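# Unload three sand cores from mould onto plywood

## Task

From the mould, lift out three sand cores: the long core with a rounded nose, plus the two upright bladed cores that sit in the mould half on the robot's right side. Set all three down on the plywood boards next to the mould and release them. The remaining two cores must stay upright in the mould.

## Robot and tools

Robot: two 6-joint arms, left_arm and right_arm, each with a parallel gripper. Joint order per arm, always: waist, shoulder, elbow, wrist pitch, wrist yaw, wrist roll. Stated ranges (rad): waist -2.618 to 3.054, shoulder 0.000 to 3.142, elbow 0.000 to 3.142, wrist pitch -1.571 to 1.571, wrist yaw -1.571 to 1.571, wrist roll -2.094 to 2.094. Real ends may differ by up to 0.059 rad.

Frames: the scene frame has its origin at table-top height halfway between the nominal bases, +z up, +x out over the table, left_arm toward +y (not the image left). Calibrated bases: left_arm at (+0.031, +0.345, 0) m, quat_wxyz (+1.000, 0, 0, +0.008); right_arm at (+0.030, -0.335, 0) m, quat_wxyz (+1.000, 0, 0, -0.014). Hand positions, orientations and wrist-camera poses are reported in each arm's own base frame. The gripper's fingers point along its +z and close along its y; end_effector_position is the point between the pads, roughly 1 cm short of the tips. Reported hand poses may be off by a few cm.

execute_actions(actions, cameras): actions is a list of actions; each action is a table of up to 15 rows, one row per 1/30 s step, and the last row repeats to fill 15 steps. Every row has 14 numbers in [-1, 1]: left_arm's 6 joint offsets then its opening, then the same 7 for right_arm, even if one arm stays still. Joint numbers are offsets, not poses: counted from the Joint targets at the start of that action (not from the previous row), so repeating an offset moves further. Scale: 1.0 equals 2.224 rad for waist, shoulder, elbow and 8.485 rad for the three wrist joints. Opening is absolute: +1 fully open, -1 closed. An action that would push a joint more than 0.059 rad beyond its range is rejected for both arms; a malformed call or failing first action rejects the whole call. Images come back only if actions is empty or cameras names them (["all"], names, or []).

move(target, speed, blend, opening_speed, grip_force, blocking, cameras): target is one 14-number row (same layout and scale as above) or a list of up to 15 rows; all rows are offsets from the same current Joint targets, not from each other. Joints travel together, so grippers follow curves; no obstacle avoidance. speed: rad/s of the joint with the farthest to go, 0.01 to 12.57, default 0.5; one value or one per target. blend: rad corner rounding for lists, default 0 (stop at each). opening_speed: opening change per second on the -1..+1 scale, at least 0.2; use it to close gently. grip_force: N per pad, 10 to 50, one value or one per arm; persists; lower values close slowly. blocking=false returns after about 0.5 s while the motion continues. Paths take at least 0.5 s and are cut short past 10 s. The result adds a move: line: done, off_target (resting more than 0.035 rad away), moving, held (a check withheld steps or clearance stopped it) or fault, plus limits=held if steps were withheld. Done does not mean no contact.

wait(seconds 0 to 10, cameras): let the scene run holding commands; returns early if a running move ends. stop(cameras): brakes a running move. zoom_image(camera, region): camera is cam_left_wrist or cam_right_wrist, region [x0, y0, x1, y1] in pixels from top-left, at most 504 by 504, on the newest image. finished_scene(scene): integer number of the current scene; irreversible, so call it only when all three cores lie on the plywood, released, and the other two still stand.

Cameras: cam_left_wrist and cam_right_wrist, each 896x504, one per wrist.

Result lines: Joint positions and Joint velocities, per arm, in joint order (rad, rad/s) then finger-pad gap (m, m/s; 0.094 open). Velocities may read within noise. Joint targets are the base for your next offsets. Tool commands shows current gripper commands; to keep a gripper unchanged, resend its present value (0 means half-closed, not nothing). grip_measured is the finger opening on the command scale; on a firm grasp it reads slightly under the part's width. grip_effort_nm is averaged gripper motor effort (negative closing); it does not directly equal pad force. Joint torques include gravity and friction and wrap at ±28 N m for joints 1 to 3. joint sent to its limit means a joint reached its real end; joint command not followed means the clearance check altered targets. MOTOR HOT appears near 75 °C; at 90 °C the arm folds and stops working.

Motion notes: joint speed is capped and each target may lead the measured angle only so far, so big offsets may need several actions. Send 0 offsets to re-command the current targets; to end a push or after being dragged, command targets back past the measured positions. Release by commanding an opening well above grip_measured.

Avoid: dropping a core or letting one fall far, releasing a core while it still moves, fast impacts with the mould, table or fixtures, pressing hard, any contact or squeeze between the two arms, loading the wrist-camera cables (cable contact counts as hand contact), knocking the two remaining cores over, anything ending up off the table, and holding loads or stretched poses long enough to overheat motors. Loose objects may occasionally get nudged by outside pushes.

Each tool is called by a JSON object that holds its "fn" and its "kwargs".

## Session

{"fn": "execute_actions", "kwargs": {"actions": []}}

Scene clock: 0.00 s.
left_arm: end_effector_position=(+0.3491, -0.0518, +0.2090) grip_measured=+1.000 grip_effort_nm=n/a end_effector_quat_wxyz=(+0.533, -0.007, +0.815, -0.226) | right_arm: end_effector_position=(+0.3047, +0.0784, +0.1820) grip_measured=+1.000 grip_effort_nm=n/a end_effector_quat_wxyz=(+0.477, +0.034, +0.863, +0.162)
Joint positions: left_arm=[0.064 1.008 0.577 0.059 0.429 -0.249 0.094] | right_arm=[0.21 0.845 0.563 -0.234 -0.068 0.329 0.094]
Joint velocities: within noise
Joint torques (N m): no reading
Heat: left arm: 32 °C; right arm: 31 °C.
Joint targets: left_arm=[0.064 1.000 0.586 0.063 0.431 -0.247] | right_arm=[0.210 0.838 0.575 -0.230 -0.068 0.327]
Tool commands: left_gripper/opening=+1.0 right_gripper/opening=+1.0

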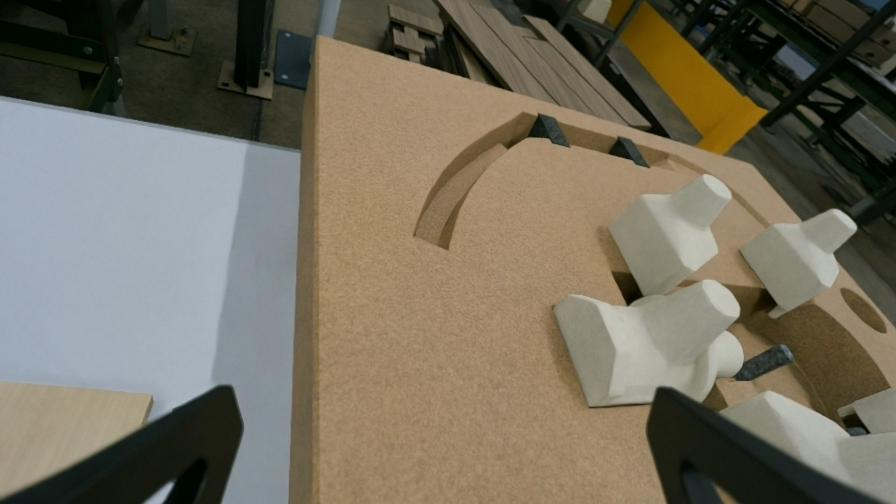

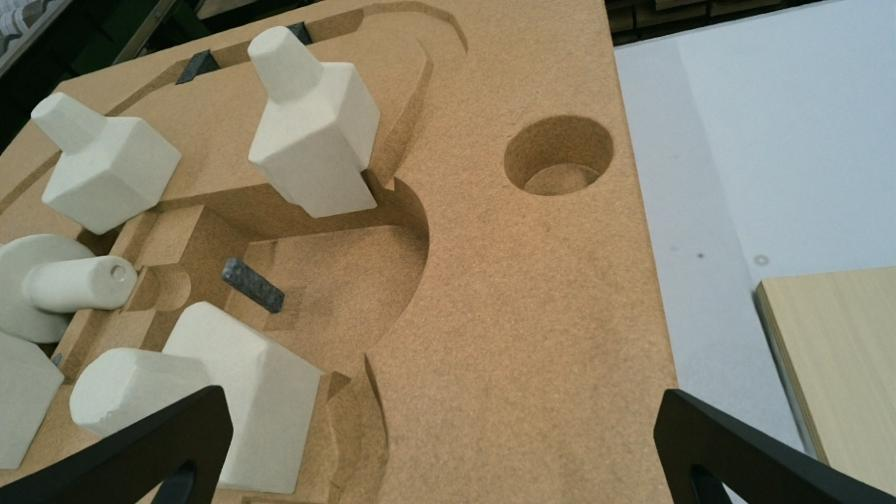

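{"fn": "move", "kwargs": {"target": [-0.1637,0.1996,0.6808,-0.1842,-0.0508,0.0291,1,0.0405,0.2725,0.6857,-0.1497,0.008,-0.0385,1], "speed": 0.8, "cameras": ["all"]}}

{"fn": "zoom_image", "kwargs": {"camera": "cam_right_wrist", "region": [40, 0, 480, 420]}}

Scene clock: 10.00 s.
left_arm: end_effector_position=(+0.2964, -0.0902, +0.3879) grip_measured=+1.000 grip_effort_nm=0.03 end_effector_quat_wxyz=(+0.350, +0.136, +0.925, -0.057) | right_arm: end_effector_position=(+0.2980, +0.0920, +0.3857) grip_measured=+1.000 grip_effort_nm=0.03 end_effector_quat_wxyz=(+0.348, -0.134, +0.926, +0.056)
Joint positions: left_arm=[-0.293 1.435 2.081 -1.493 0.009 -0.006 0.094] | right_arm=[0.292 1.439 2.075 -1.487 -0.007 0.006 0.094]
Joint torques (N m): left_arm=[-0.49 -2.74 5.22 1.62 -0.07 -0.01] | right_arm=[0.68 -2.92 6.08 1.02 0.06 -0.11]
Heat: left arm: 34 °C; right arm: 34 °C.
Joint targets: left_arm=[-0.301 1.444 2.100 -1.500 0.000 0.000] | right_arm=[0.299 1.444 2.100 -1.500 0.000 0.000]
move: done

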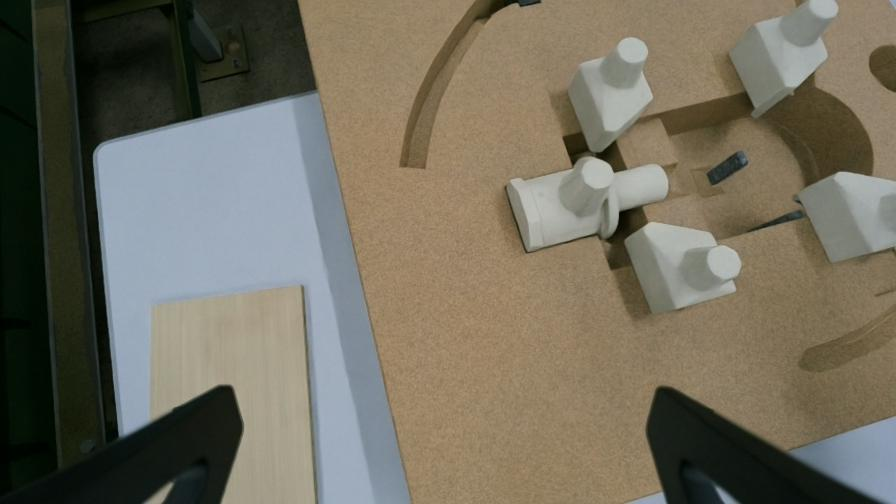

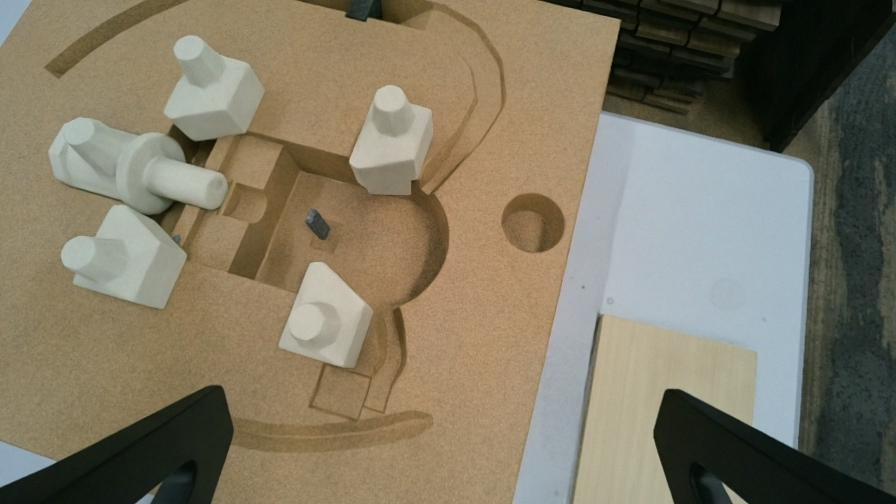

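Scaled by 1.145.

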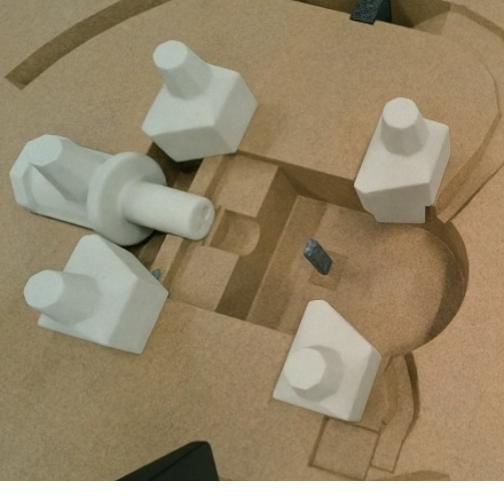

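{"fn": "move", "kwargs": {"target": [-0.247,0,0,0.059,0,0,1,0.1201,0.2116,-0.0227,-0.0065,0,-0.1143,1], "speed": 0.7, "cameras": ["all"]}}

Scene clock: 25.10 s.
left_arm: end_effector_position=(+0.2512, -0.2822, +0.4857) grip_measured=+1.000 grip_effort_nm=0.03 end_effector_quat_wxyz=(+0.515, +0.337, +0.752, -0.235) | right_arm: end_effector_position=(+0.3253, +0.2074, +0.2142) grip_measured=+1.000 grip_effort_nm=0.02 end_effector_quat_wxyz=(-0.085, +0.689, -0.720, +0.016)
Joint positions: left_arm=[-0.843 1.435 2.081 -1.013 0.006 -0.005 0.094] | right_arm=[0.564 1.914 2.054 -1.539 -0.002 -0.962 0.094]
Joint torques (N m): left_arm=[-0.39 -3.03 5.57 2.29 -0.02 0.02] | right_arm=[0.23 -7.88 4.62 0.24 0.02 -0.11]
Heat: left arm: 34 °C; right arm: 33 °C.
Joint targets: left_arm=[-0.850 1.444 2.100 -1.000 0.000 0.000] | right_arm=[0.567 1.915 2.050 -1.556 0.000 -0.970]
move: done

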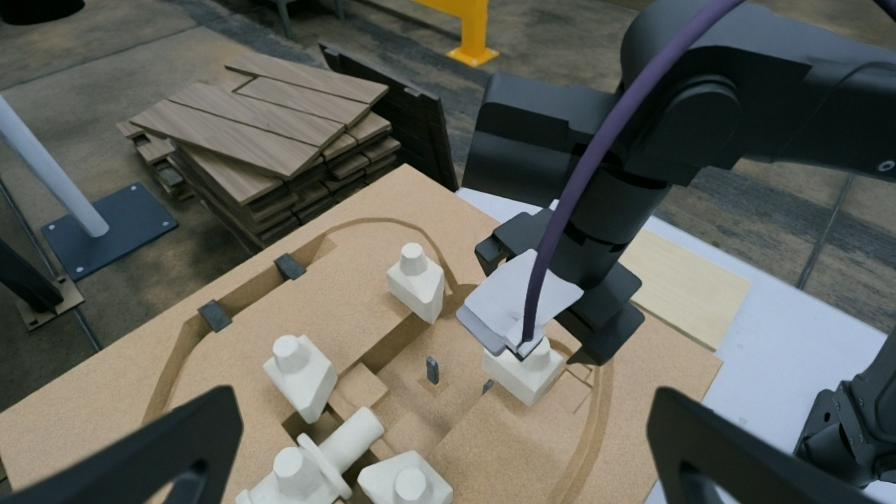

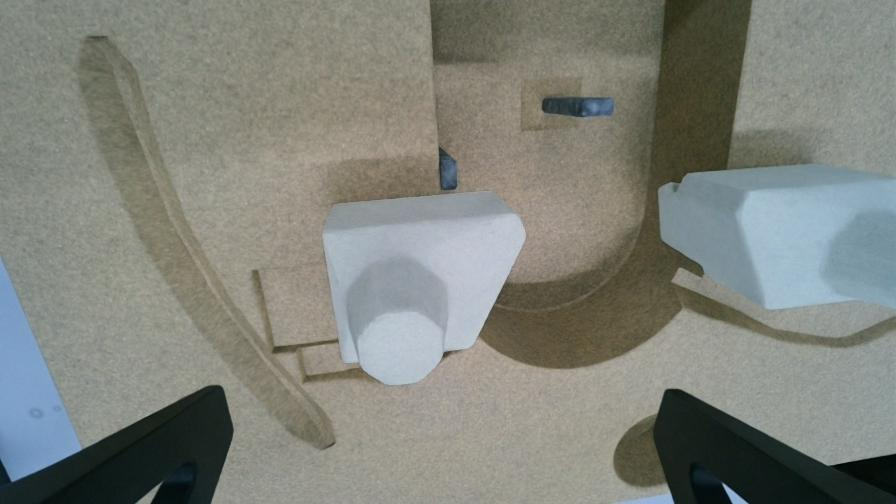

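{"fn": "move", "kwargs": {"target": [[0,0,0,0,0,0,1,-0.0094,-0.0098,-0.034,0.0064,0,0,1],[0,0,0,0,0,0,1,-0.0094,-0.0391,-0.1365,0.02566,0,0,1]], "speed": 0.3, "blend": 0.03, "cameras": ["cam_right_wrist"]}}

Scene clock: 37.83 s.
left_arm: end_effector_position=(+0.2512, -0.2822, +0.4857) grip_measured=+1.000 grip_effort_nm=0.03 end_effector_quat_wxyz=(+0.515, +0.337, +0.752, -0.235) | right_arm: end_effector_position=(+0.3173, +0.1971, +0.1547) grip_measured=+1.000 grip_effort_nm=0.02 end_effector_quat_wxyz=(-0.053, +0.686, -0.726, +0.010)
Joint positions: left_arm=[-0.843 1.435 2.081 -1.013 0.006 -0.005 0.094] | right_arm=[0.552 1.866 1.755 -1.353 -0.002 -0.963 0.094]
Joint torques (N m): left_arm=[-0.42 -3.12 5.55 2.3 -0.02 0] | right_arm=[-0.49 -10.96 4.55 0.37 0.01 -0.11]
Heat: left arm: 36 °C; right arm: 33 °C.
Joint targets: left_arm=[-0.850 1.444 2.100 -1.000 0.000 0.000] | right_arm=[0.546 1.828 1.746 -1.338 0.000 -0.970]
move: off_target (right_arm); right_arm: the shoulder is farthest, 0.038 rad from its target
Images, in order (width x height): cam_right_wrist 896x504.

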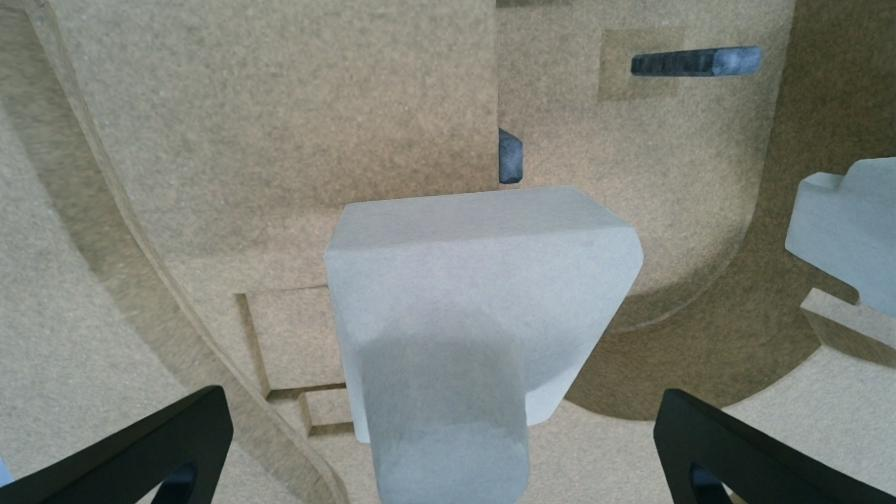

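{"fn": "move", "kwargs": {"target": [[0,0,0,0,0,0,1,-0.009,0,0,0,0,0,1],[0,0,0,0,0,0,1,-0.009,0,0,0,0,0,-0.7]], "speed": 0.3, "grip_force": 35, "opening_speed": 0.7, "cameras": ["all"]}}

Scene clock: 45.93 s.
left_arm: end_effector_position=(+0.2512, -0.2822, +0.4857) grip_measured=+1.000 grip_effort_nm=0.03 end_effector_quat_wxyz=(+0.515, +0.337, +0.752, -0.235) | right_arm: end_effector_position=(+0.3211, +0.1904, +0.1564) grip_measured=-0.317 grip_effort_nm=-0.68 end_effector_quat_wxyz=(-0.055, +0.678, -0.732, +0.011)
Joint positions: left_arm=[-0.843 1.435 2.081 -1.013 0.006 -0.005 0.094] | right_arm=[0.531 1.861 1.755 -1.353 -0.003 -0.963 0.032]
Joint torques (N m): left_arm=[-0.44 -2.99 5.5 2.3 -0.03 0] | right_arm=[-0.55 -10.59 4.52 0.43 0.01 -0.11]
Heat: left arm: 37 °C; right arm: 34 °C.
Joint targets: left_arm=[-0.850 1.444 2.100 -1.000 0.000 0.000] | right_arm=[0.526 1.828 1.746 -1.338 0.000 -0.970]
grip_force (N): 35, 35
move: done; target 2's new numbers were sent with right_arm's shoulder 0.038 rad from that target

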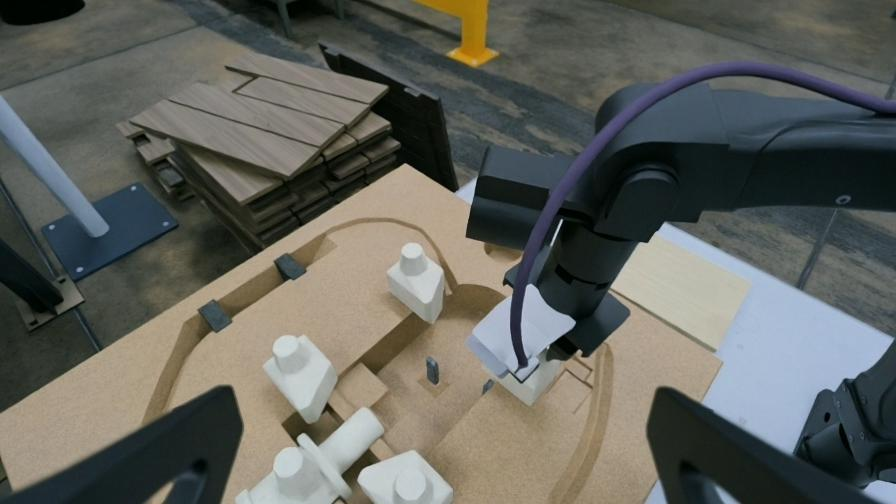

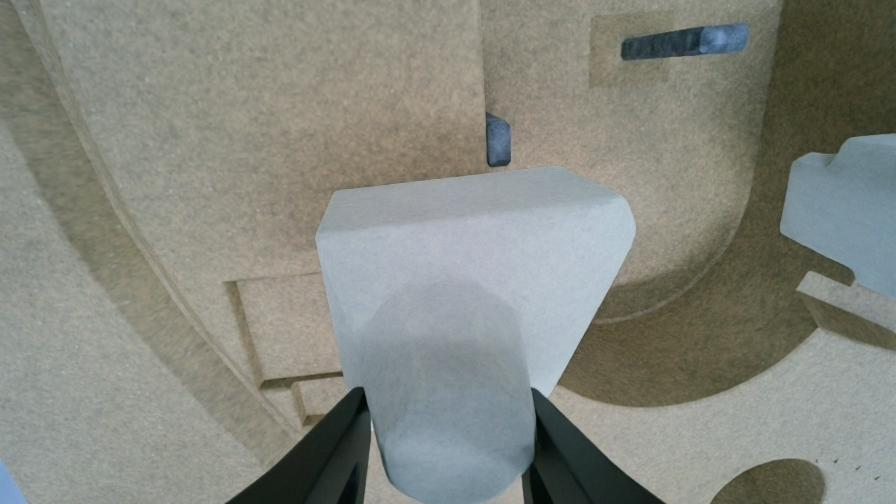

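{"fn": "move", "kwargs": {"target": [[0,0,0,0,0,0,1,0,0.0391,0.1367,-0.0256,0,0,-0.7],[0,0,0,0,0,0,1,0,0.0055,0.1497,-0.0272,0,0,-0.7],[0,0,0,0,0,0,1,0,-0.0137,0.1989,-0.0285,0,0,-0.7]], "speed": 0.3, "blend": 0.03, "cameras": ["all"]}}

Scene clock: 70.93 s.
left_arm: end_effector_position=(+0.2512, -0.2822, +0.4858) grip_measured=+1.000 grip_effort_nm=0.03 end_effector_quat_wxyz=(+0.515, +0.337, +0.752, -0.235) | right_arm: end_effector_position=(+0.3237, +0.1915, +0.2668) grip_measured=-0.319 grip_effort_nm=-0.72 end_effector_quat_wxyz=(-0.144, +0.672, -0.725, +0.031)
Joint positions: left_arm=[-0.843 1.435 2.081 -1.013 0.006 -0.005 0.094] | right_arm=[0.531 1.835 2.151 -1.591 -0.001 -0.964 0.032]
Joint torques (N m): left_arm=[-0.35 -3.04 5.5 2.3 -0.03 0] | right_arm=[-0.47 -10.24 7.66 0.75 0 -0.11]
Heat: left arm: 39 °C; right arm: 36 °C.
Joint targets: left_arm=[-0.850 1.444 2.100 -1.000 0.000 0.000] | right_arm=[0.526 1.797 2.189 -1.572 0.000 -0.970]
joint sent to its limit (right arm) — the wrist pitch, lower limit.
grip_force (N): 35, 35
move: off_target (right_arm); right_arm: the shoulder is farthest, 0.038 rad from its target

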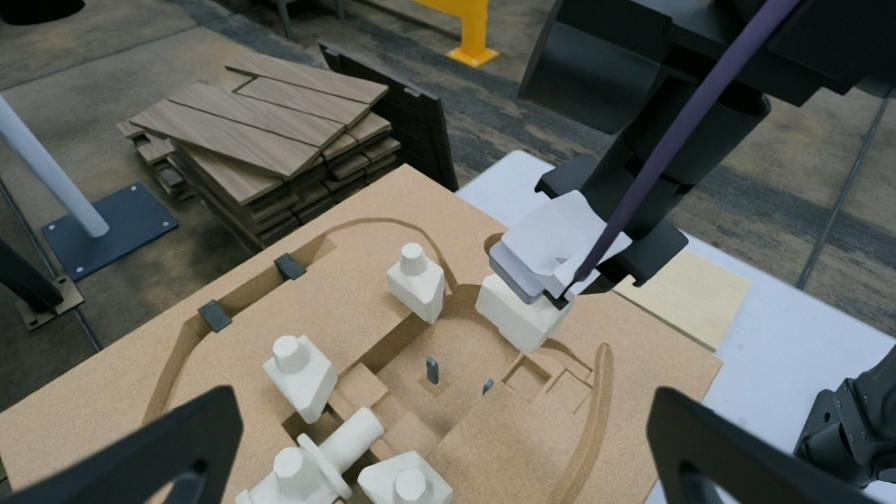

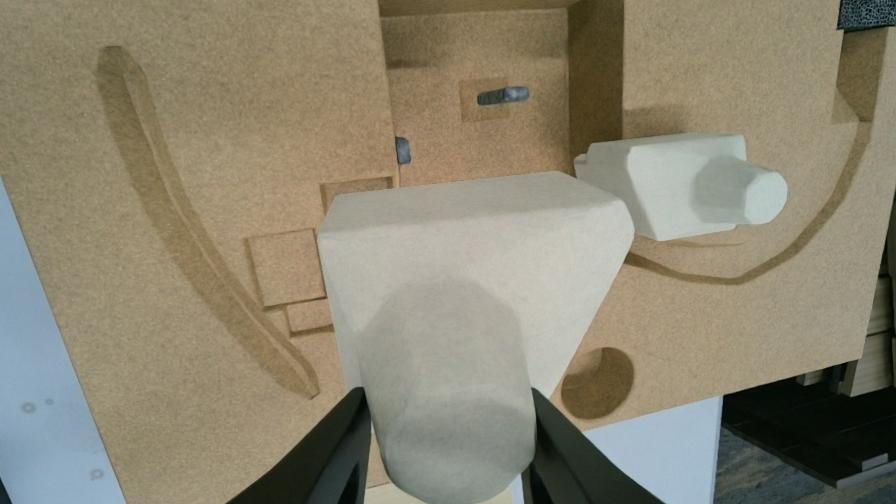

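{"fn": "move", "kwargs": {"target": [[-0.2023,0,0,0.0295,0,0,1,-0.7068,0,0,0,-0.178,-0.0708,-0.7],[-0.2023,0,0,0.0295,0,0,1,-0.7068,-0.0167,-0.5493,0.0935,-0.178,-0.0708,-0.7]], "speed": 0.7, "blend": 0.08, "cameras": ["all"]}}

{"fn": "zoom_image", "kwargs": {"camera": "cam_left_wrist", "region": [320, 220, 560, 430]}}

Scene clock: 79.73 s.
left_arm: end_effector_position=(+0.1080, -0.3776, +0.5461) grip_measured=+1.000 grip_effort_nm=0.04 end_effector_quat_wxyz=(+0.528, +0.450, +0.597, -0.403) | right_arm: end_effector_position=(+0.2954, -0.1554, +0.1314) grip_measured=-0.336 grip_effort_nm=-0.72 end_effector_quat_wxyz=(+0.612, -0.170, +0.747, +0.196)
Joint positions: left_arm=[-1.293 1.435 2.081 -0.764 0.004 -0.005 0.094] | right_arm=[-1.049 1.804 0.962 -0.796 -1.396 -1.553 0.031]
Joint torques (N m): left_arm=[-0.43 -3.14 5.61 2.39 -0.02 0.01] | right_arm=[0.24 -10.04 4.55 0.18 -1.6 -0.23]
Heat: left arm: 40 °C; right arm: 37 °C.
Joint targets: left_arm=[-1.300 1.444 2.100 -0.750 0.000 0.000] | right_arm=[-1.046 1.760 0.967 -0.778 -1.510 -1.571]
grip_force (N): 35, 35
move: off_target (right_arm); right_arm: the wrist yaw is farthest, 0.114 rad from its target

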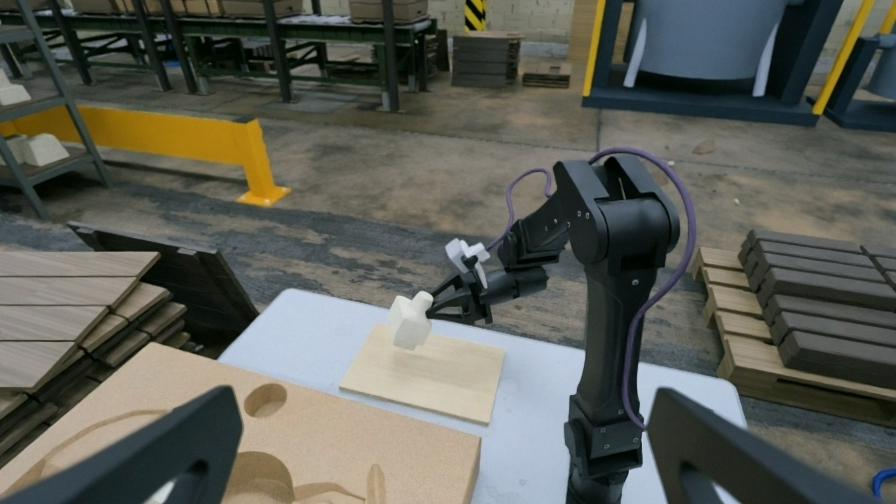

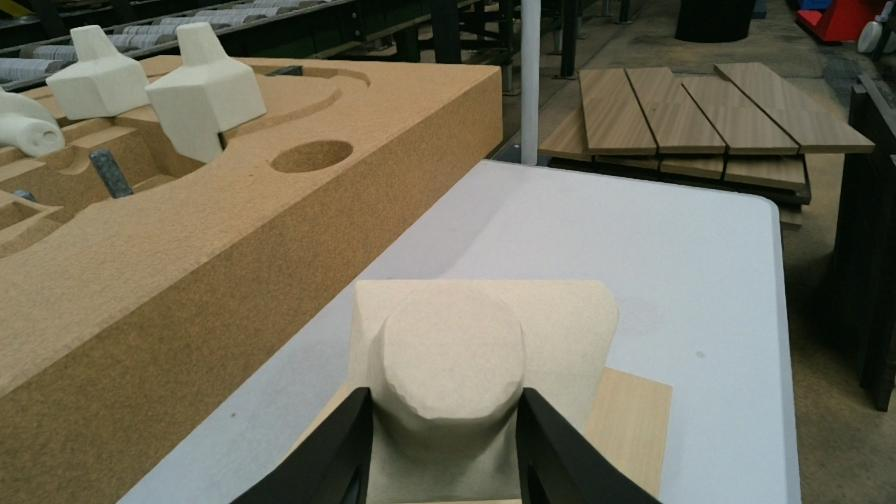

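Scaled by 2.100.

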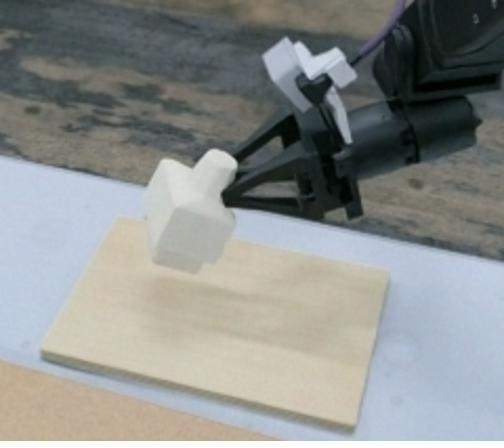

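{"fn": "move", "kwargs": {"target": [0,0,0,0,0,0,1,0,0.0335,-0.0231,0.0148,0,0,-0.7], "speed": 0.2, "cameras": ["all"]}}

{"fn": "zoom_image", "kwargs": {"camera": "cam_left_wrist", "region": [320, 240, 520, 430]}}

Scene clock: 89.07 s.
left_arm: end_effector_position=(+0.1080, -0.3776, +0.5462) grip_measured=+1.000 grip_effort_nm=0.03 end_effector_quat_wxyz=(+0.528, +0.450, +0.597, -0.403) | right_arm: end_effector_position=(+0.2958, -0.1560, +0.1128) grip_measured=-0.336 grip_effort_nm=-0.73 end_effector_quat_wxyz=(+0.617, -0.184, +0.744, +0.180)
Joint positions: left_arm=[-1.293 1.435 2.081 -0.764 0.004 -0.005 0.094] | right_arm=[-1.049 1.837 0.915 -0.672 -1.397 -1.553 0.031]
Joint torques (N m): left_arm=[-0.46 -3.08 5.6 2.39 -0.01 0] | right_arm=[0.2 -6.68 4.11 0.26 -1.59 -0.23]
Heat: left arm: 41 °C; right arm: 38 °C.
Joint targets: left_arm=[-1.300 1.444 2.100 -0.749 0.000 0.000] | right_arm=[-1.046 1.835 0.916 -0.653 -1.510 -1.571]
grip_force (N): 35, 35
move: off_target (right_arm); right_arm: the wrist yaw is farthest, 0.113 rad from its target

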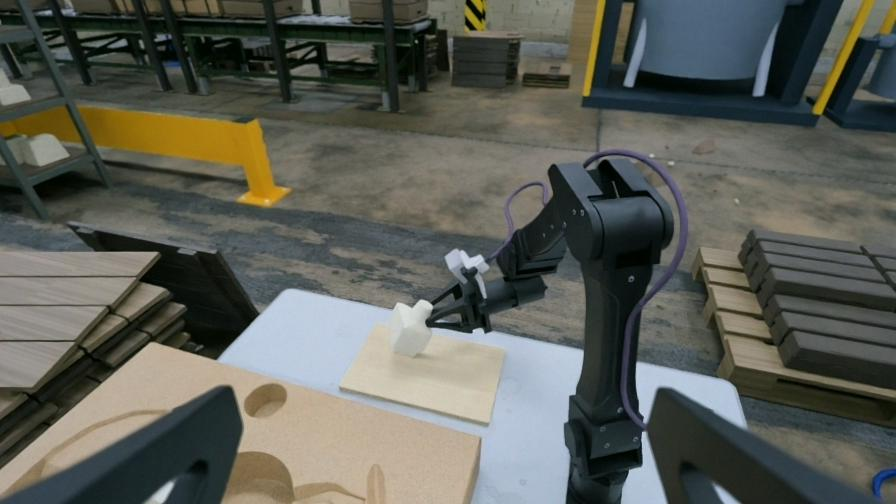

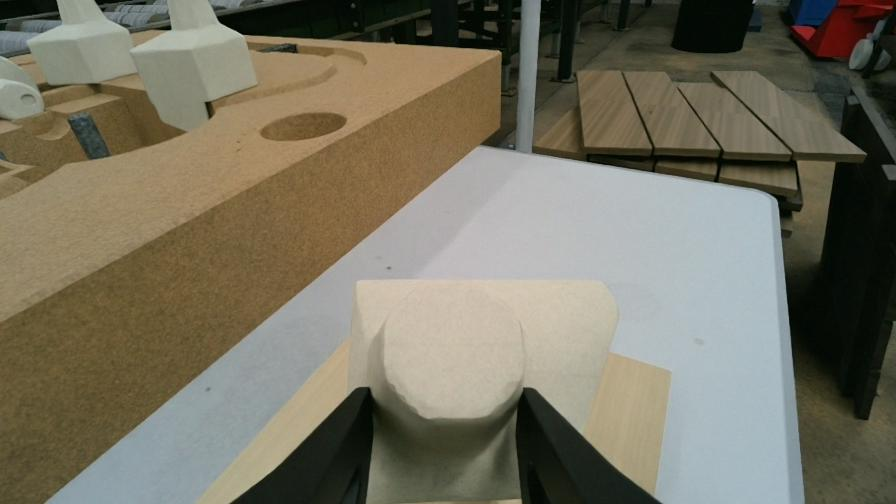

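Scaled by 2.520.

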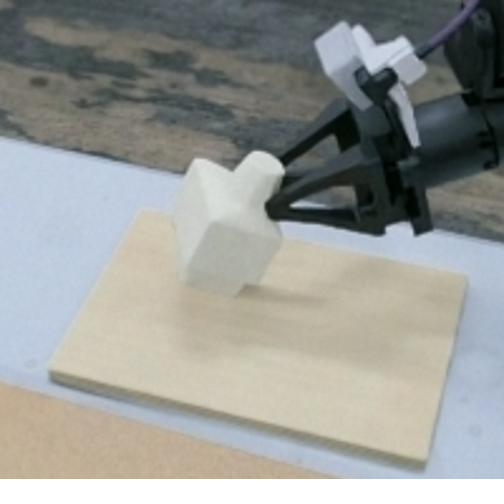

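{"fn": "move", "kwargs": {"target": [0,0,0,0,0,0,1,-0.0243,0.0035,-0.0294,0.0087,0,0,-0.7], "speed": 0.15, "grip_force": 25, "cameras": ["all"]}}

{"fn": "zoom_image", "kwargs": {"camera": "cam_left_wrist", "region": [320, 240, 520, 430]}}

Scene clock: 93.97 s.
left_arm: end_effector_position=(+0.1080, -0.3776, +0.5462) grip_measured=+1.000 grip_effort_nm=0.03 end_effector_quat_wxyz=(+0.528, +0.450, +0.597, -0.403) | right_arm: end_effector_position=(+0.2846, -0.1602, +0.1023) grip_measured=-0.336 grip_effort_nm=-0.54 end_effector_quat_wxyz=(+0.626, -0.169, +0.743, +0.165)
Joint positions: left_arm=[-1.293 1.435 2.081 -0.764 0.004 -0.005 0.094] | right_arm=[-1.093 1.84 0.852 -0.601 -1.409 -1.555 0.031]
Joint torques (N m): left_arm=[-0.57 -3.11 5.6 2.38 -0.02 0.02] | right_arm=[-0.66 -6.13 3.67 0.31 -1.47 -0.22]
Heat: left arm: 41 °C; right arm: 38 °C.
Joint targets: left_arm=[-1.300 1.444 2.100 -0.749 0.000 0.000] | right_arm=[-1.100 1.843 0.850 -0.579 -1.510 -1.571]
grip_force (N): 25, 25
move: off_target (right_arm); right_arm: the wrist yaw is farthest, 0.101 rad from its target

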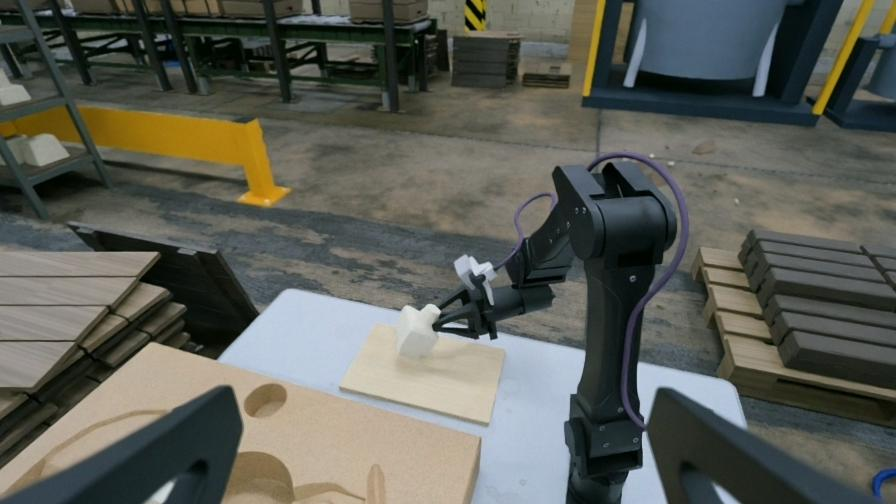

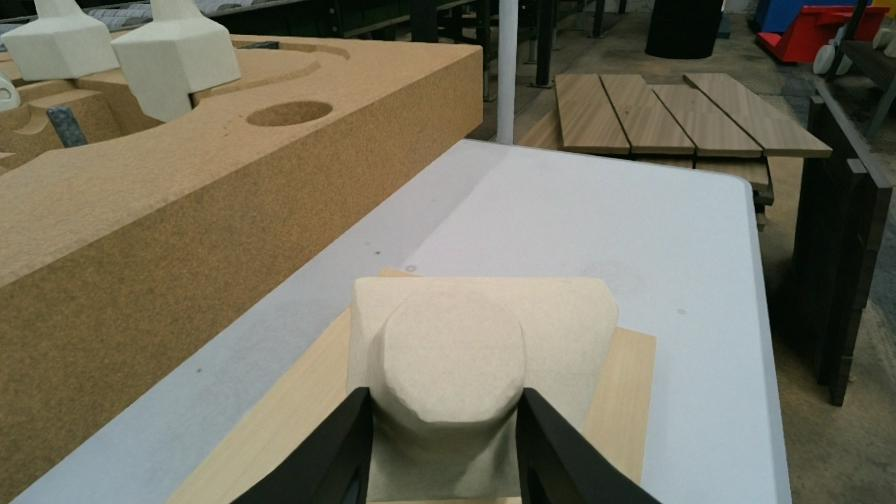

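Scaled by 2.520.

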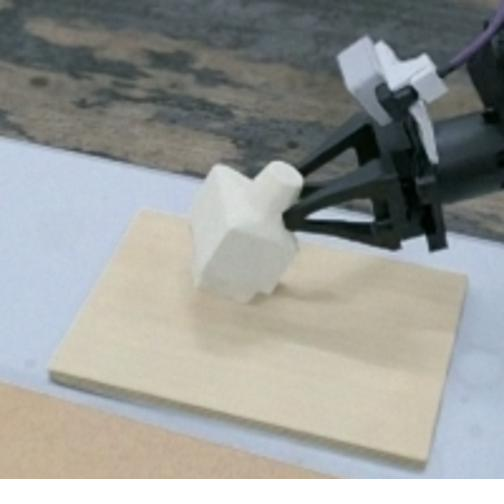

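{"fn": "move", "kwargs": {"target": [0,0,0,0,0,0,1,-0.0162,0.0162,-0.0225,0.01025,0,0,-0.7], "speed": 0.12, "grip_force": 20, "cameras": ["all"]}}

{"fn": "zoom_image", "kwargs": {"camera": "cam_left_wrist", "region": [320, 240, 520, 430]}}

Scene clock: 98.20 s.
left_arm: end_effector_position=(+0.1080, -0.3776, +0.5462) grip_measured=+1.000 grip_effort_nm=0.03 end_effector_quat_wxyz=(+0.528, +0.450, +0.597, -0.403) | right_arm: end_effector_position=(+0.2770, -0.1649, +0.0926) grip_measured=-0.336 grip_effort_nm=-0.45 end_effector_quat_wxyz=(+0.643, -0.154, +0.734, +0.155)
Joint positions: left_arm=[-1.293 1.435 2.081 -0.764 0.004 -0.005 0.094] | right_arm=[-1.129 1.872 0.804 -0.518 -1.446 -1.556 0.031]
Joint torques (N m): left_arm=[-0.43 -3.06 5.52 2.38 -0.01 0] | right_arm=[-0.66 -5.75 3.23 0.33 -1.11 -0.21]
Heat: left arm: 42 °C; right arm: 37 °C.
Joint targets: left_arm=[-1.300 1.444 2.100 -0.749 0.000 0.000] | right_arm=[-1.137 1.879 0.800 -0.492 -1.510 -1.571]
grip_force (N): 20, 20
move: off_target (right_arm); right_arm: the wrist yaw is farthest, 0.064 rad from its target

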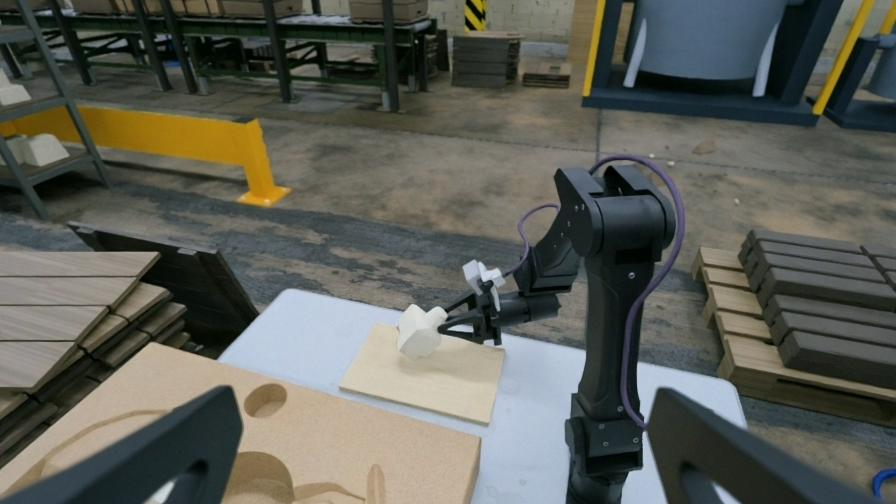

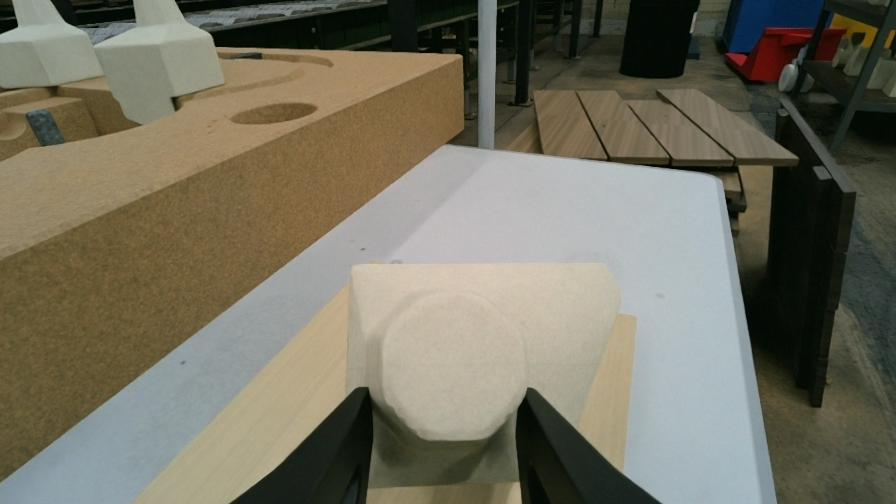

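Scaled by 2.520.

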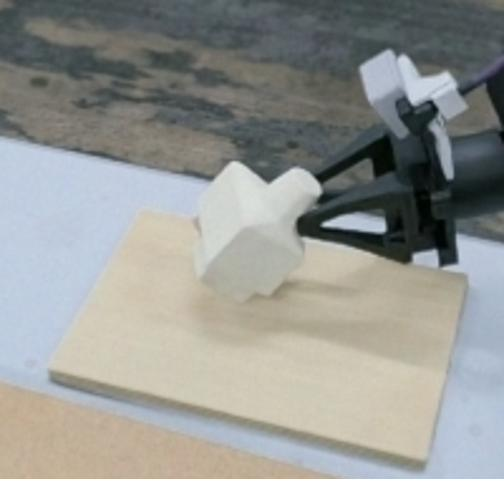

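{"fn": "move", "kwargs": {"target": [0,0,0,0,0,0,1,-0.0157,0.0166,-0.0225,0.01025,0.007,0,-0.7], "speed": 0.12, "grip_force": 18, "cameras": ["all"]}}

{"fn": "zoom_image", "kwargs": {"camera": "cam_left_wrist", "region": [320, 240, 520, 430]}}

Scene clock: 102.30 s.
left_arm: end_effector_position=(+0.1080, -0.3776, +0.5462) grip_measured=+1.000 grip_effort_nm=0.03 end_effector_quat_wxyz=(+0.528, +0.450, +0.597, -0.403) | right_arm: end_effector_position=(+0.2673, -0.1691, +0.0697) grip_measured=-0.336 grip_effort_nm=-0.42 end_effector_quat_wxyz=(+0.634, -0.147, +0.747, +0.137)
Joint positions: left_arm=[-1.293 1.435 2.081 -0.764 0.004 -0.005 0.094] | right_arm=[-1.166 1.907 0.756 -0.428 -1.411 -1.561 0.031]
Joint torques (N m): left_arm=[-0.57 -3.03 5.48 2.39 -0.02 0.01] | right_arm=[-0.47 -5.61 2.8 0.36 -0.89 -0.15]
Heat: left arm: 42 °C; right arm: 36 °C.
Joint targets: left_arm=[-1.300 1.444 2.100 -0.749 0.000 0.000] | right_arm=[-1.171 1.916 0.750 -0.405 -1.451 -1.571]
grip_force (N): 18, 18
move: off_target (right_arm); right_arm: the wrist yaw is farthest, 0.039 rad from its target

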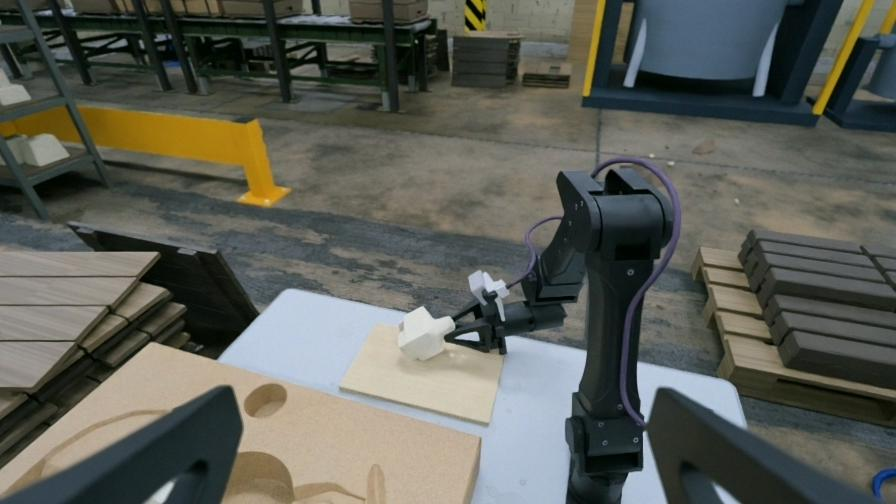

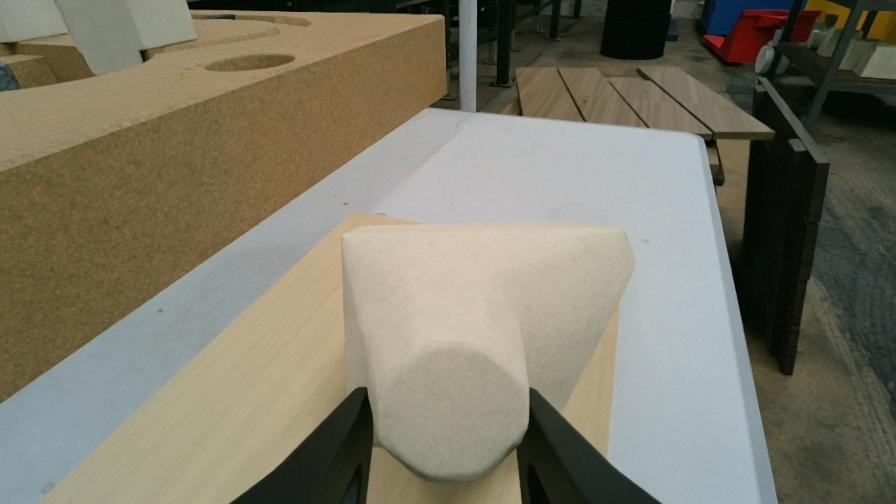

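Scaled by 2.520.

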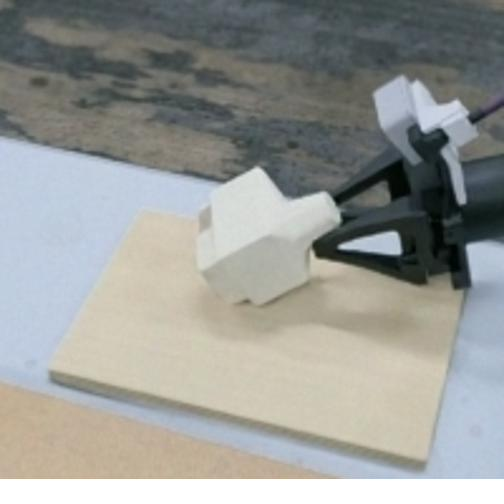

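{"fn": "move", "kwargs": {"target": [0,0,0,0,0,0,1,-0.0085,0.027,-0.018,0.0118,0,0,-0.7], "speed": 0.12, "grip_force": 15, "cameras": ["all"]}}

{"fn": "zoom_image", "kwargs": {"camera": "cam_left_wrist", "region": [320, 240, 520, 430]}}

Scene clock: 107.80 s.
left_arm: end_effector_position=(+0.1080, -0.3776, +0.5462) grip_measured=+1.000 grip_effort_nm=0.03 end_effector_quat_wxyz=(+0.528, +0.450, +0.597, -0.403) | right_arm: end_effector_position=(+0.2620, -0.1697, +0.0499) grip_measured=-0.336 grip_effort_nm=-0.37 end_effector_quat_wxyz=(+0.636, -0.143, +0.748, +0.127)
Joint positions: left_arm=[-1.293 1.435 2.081 -0.764 0.004 -0.005 0.094] | right_arm=[-1.186 1.966 0.717 -0.323 -1.411 -1.564 0.031]
Joint torques (N m): left_arm=[-0.47 -3.11 5.63 2.38 -0.04 -0.02] | right_arm=[-0.38 -5.57 2.32 0.32 -0.88 -0.11]
Heat: left arm: 42 °C; right arm: 35 °C.
Joint targets: left_arm=[-1.300 1.444 2.100 -0.749 0.000 0.000] | right_arm=[-1.190 1.976 0.710 -0.305 -1.451 -1.571]
grip_force (N): 15, 15
move: off_target (right_arm); right_arm: the wrist yaw is farthest, 0.040 rad from its target

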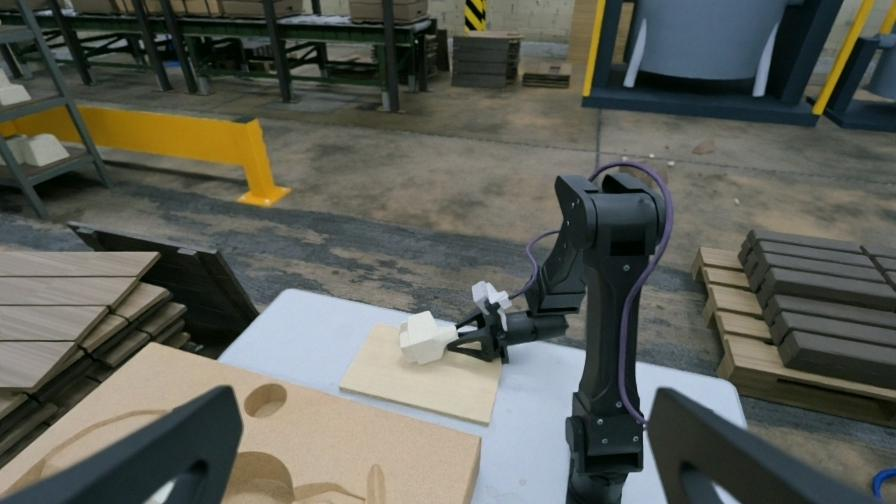

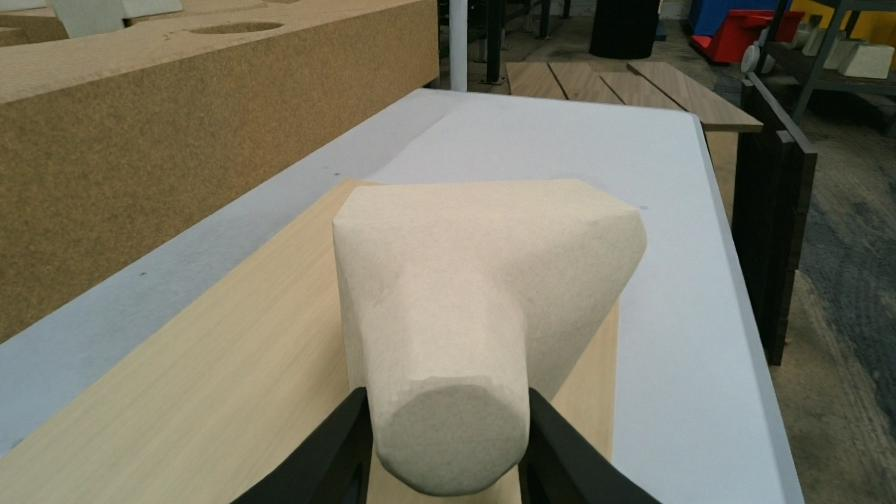

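Scaled by 2.520.

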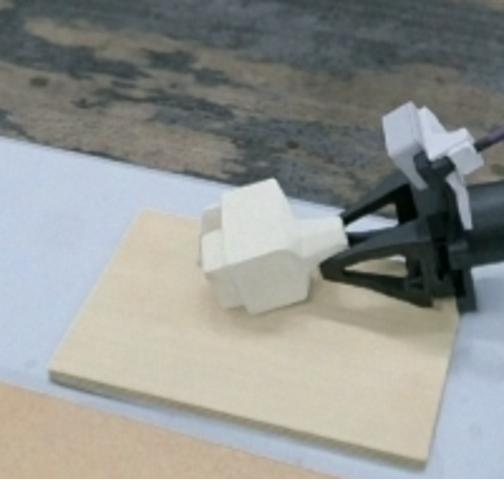

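{"fn": "move", "kwargs": {"target": [[0,0,0,0,0,0,1,0,0,0,0,0,0,0.35],[0,0,0,0,0,0,1,-0.1275,-0.0621,-0.0689,0.0018,0,0,0.35]], "speed": 0.15, "opening_speed": 0.25, "cameras": ["all"]}}

{"fn": "zoom_image", "kwargs": {"camera": "cam_left_wrist", "region": [320, 240, 520, 430]}}

Scene clock: 120.47 s.
left_arm: end_effector_position=(+0.1080, -0.3776, +0.5462) grip_measured=+1.000 grip_effort_nm=0.03 end_effector_quat_wxyz=(+0.528, +0.450, +0.597, -0.403) | right_arm: end_effector_position=(+0.2004, -0.1969, +0.0531) grip_measured=+0.347 grip_effort_nm=0.18 end_effector_quat_wxyz=(+0.647, -0.026, +0.761, +0.048)
Joint positions: left_arm=[-1.293 1.435 2.081 -0.764 0.004 -0.005 0.094] | right_arm=[-1.468 1.862 0.565 -0.306 -1.411 -1.564 0.063]
Joint torques (N m): left_arm=[-0.54 -3.1 5.61 2.39 -0.03 0.02] | right_arm=[-0.35 -7.31 2.02 0.25 -0.88 -0.11]
Heat: left arm: 43 °C; right arm: 35 °C.
Joint targets: left_arm=[-1.300 1.444 2.100 -0.749 0.000 0.000] | right_arm=[-1.474 1.838 0.557 -0.290 -1.451 -1.571]
grip_force (N): 15, 15
move: off_target (right_arm); right_arm: the wrist yaw is farthest, 0.040 rad from its target

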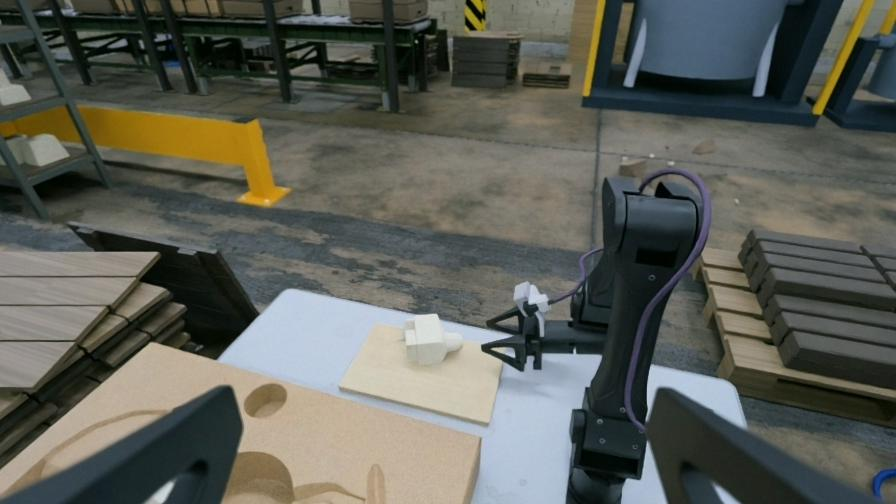

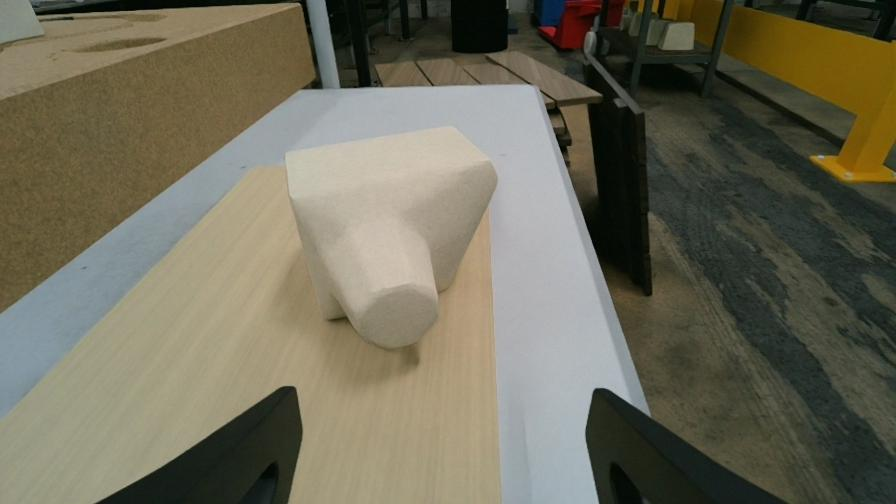

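Scaled by 2.520.

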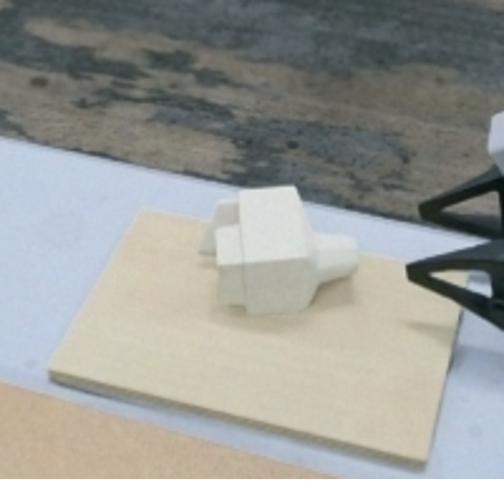

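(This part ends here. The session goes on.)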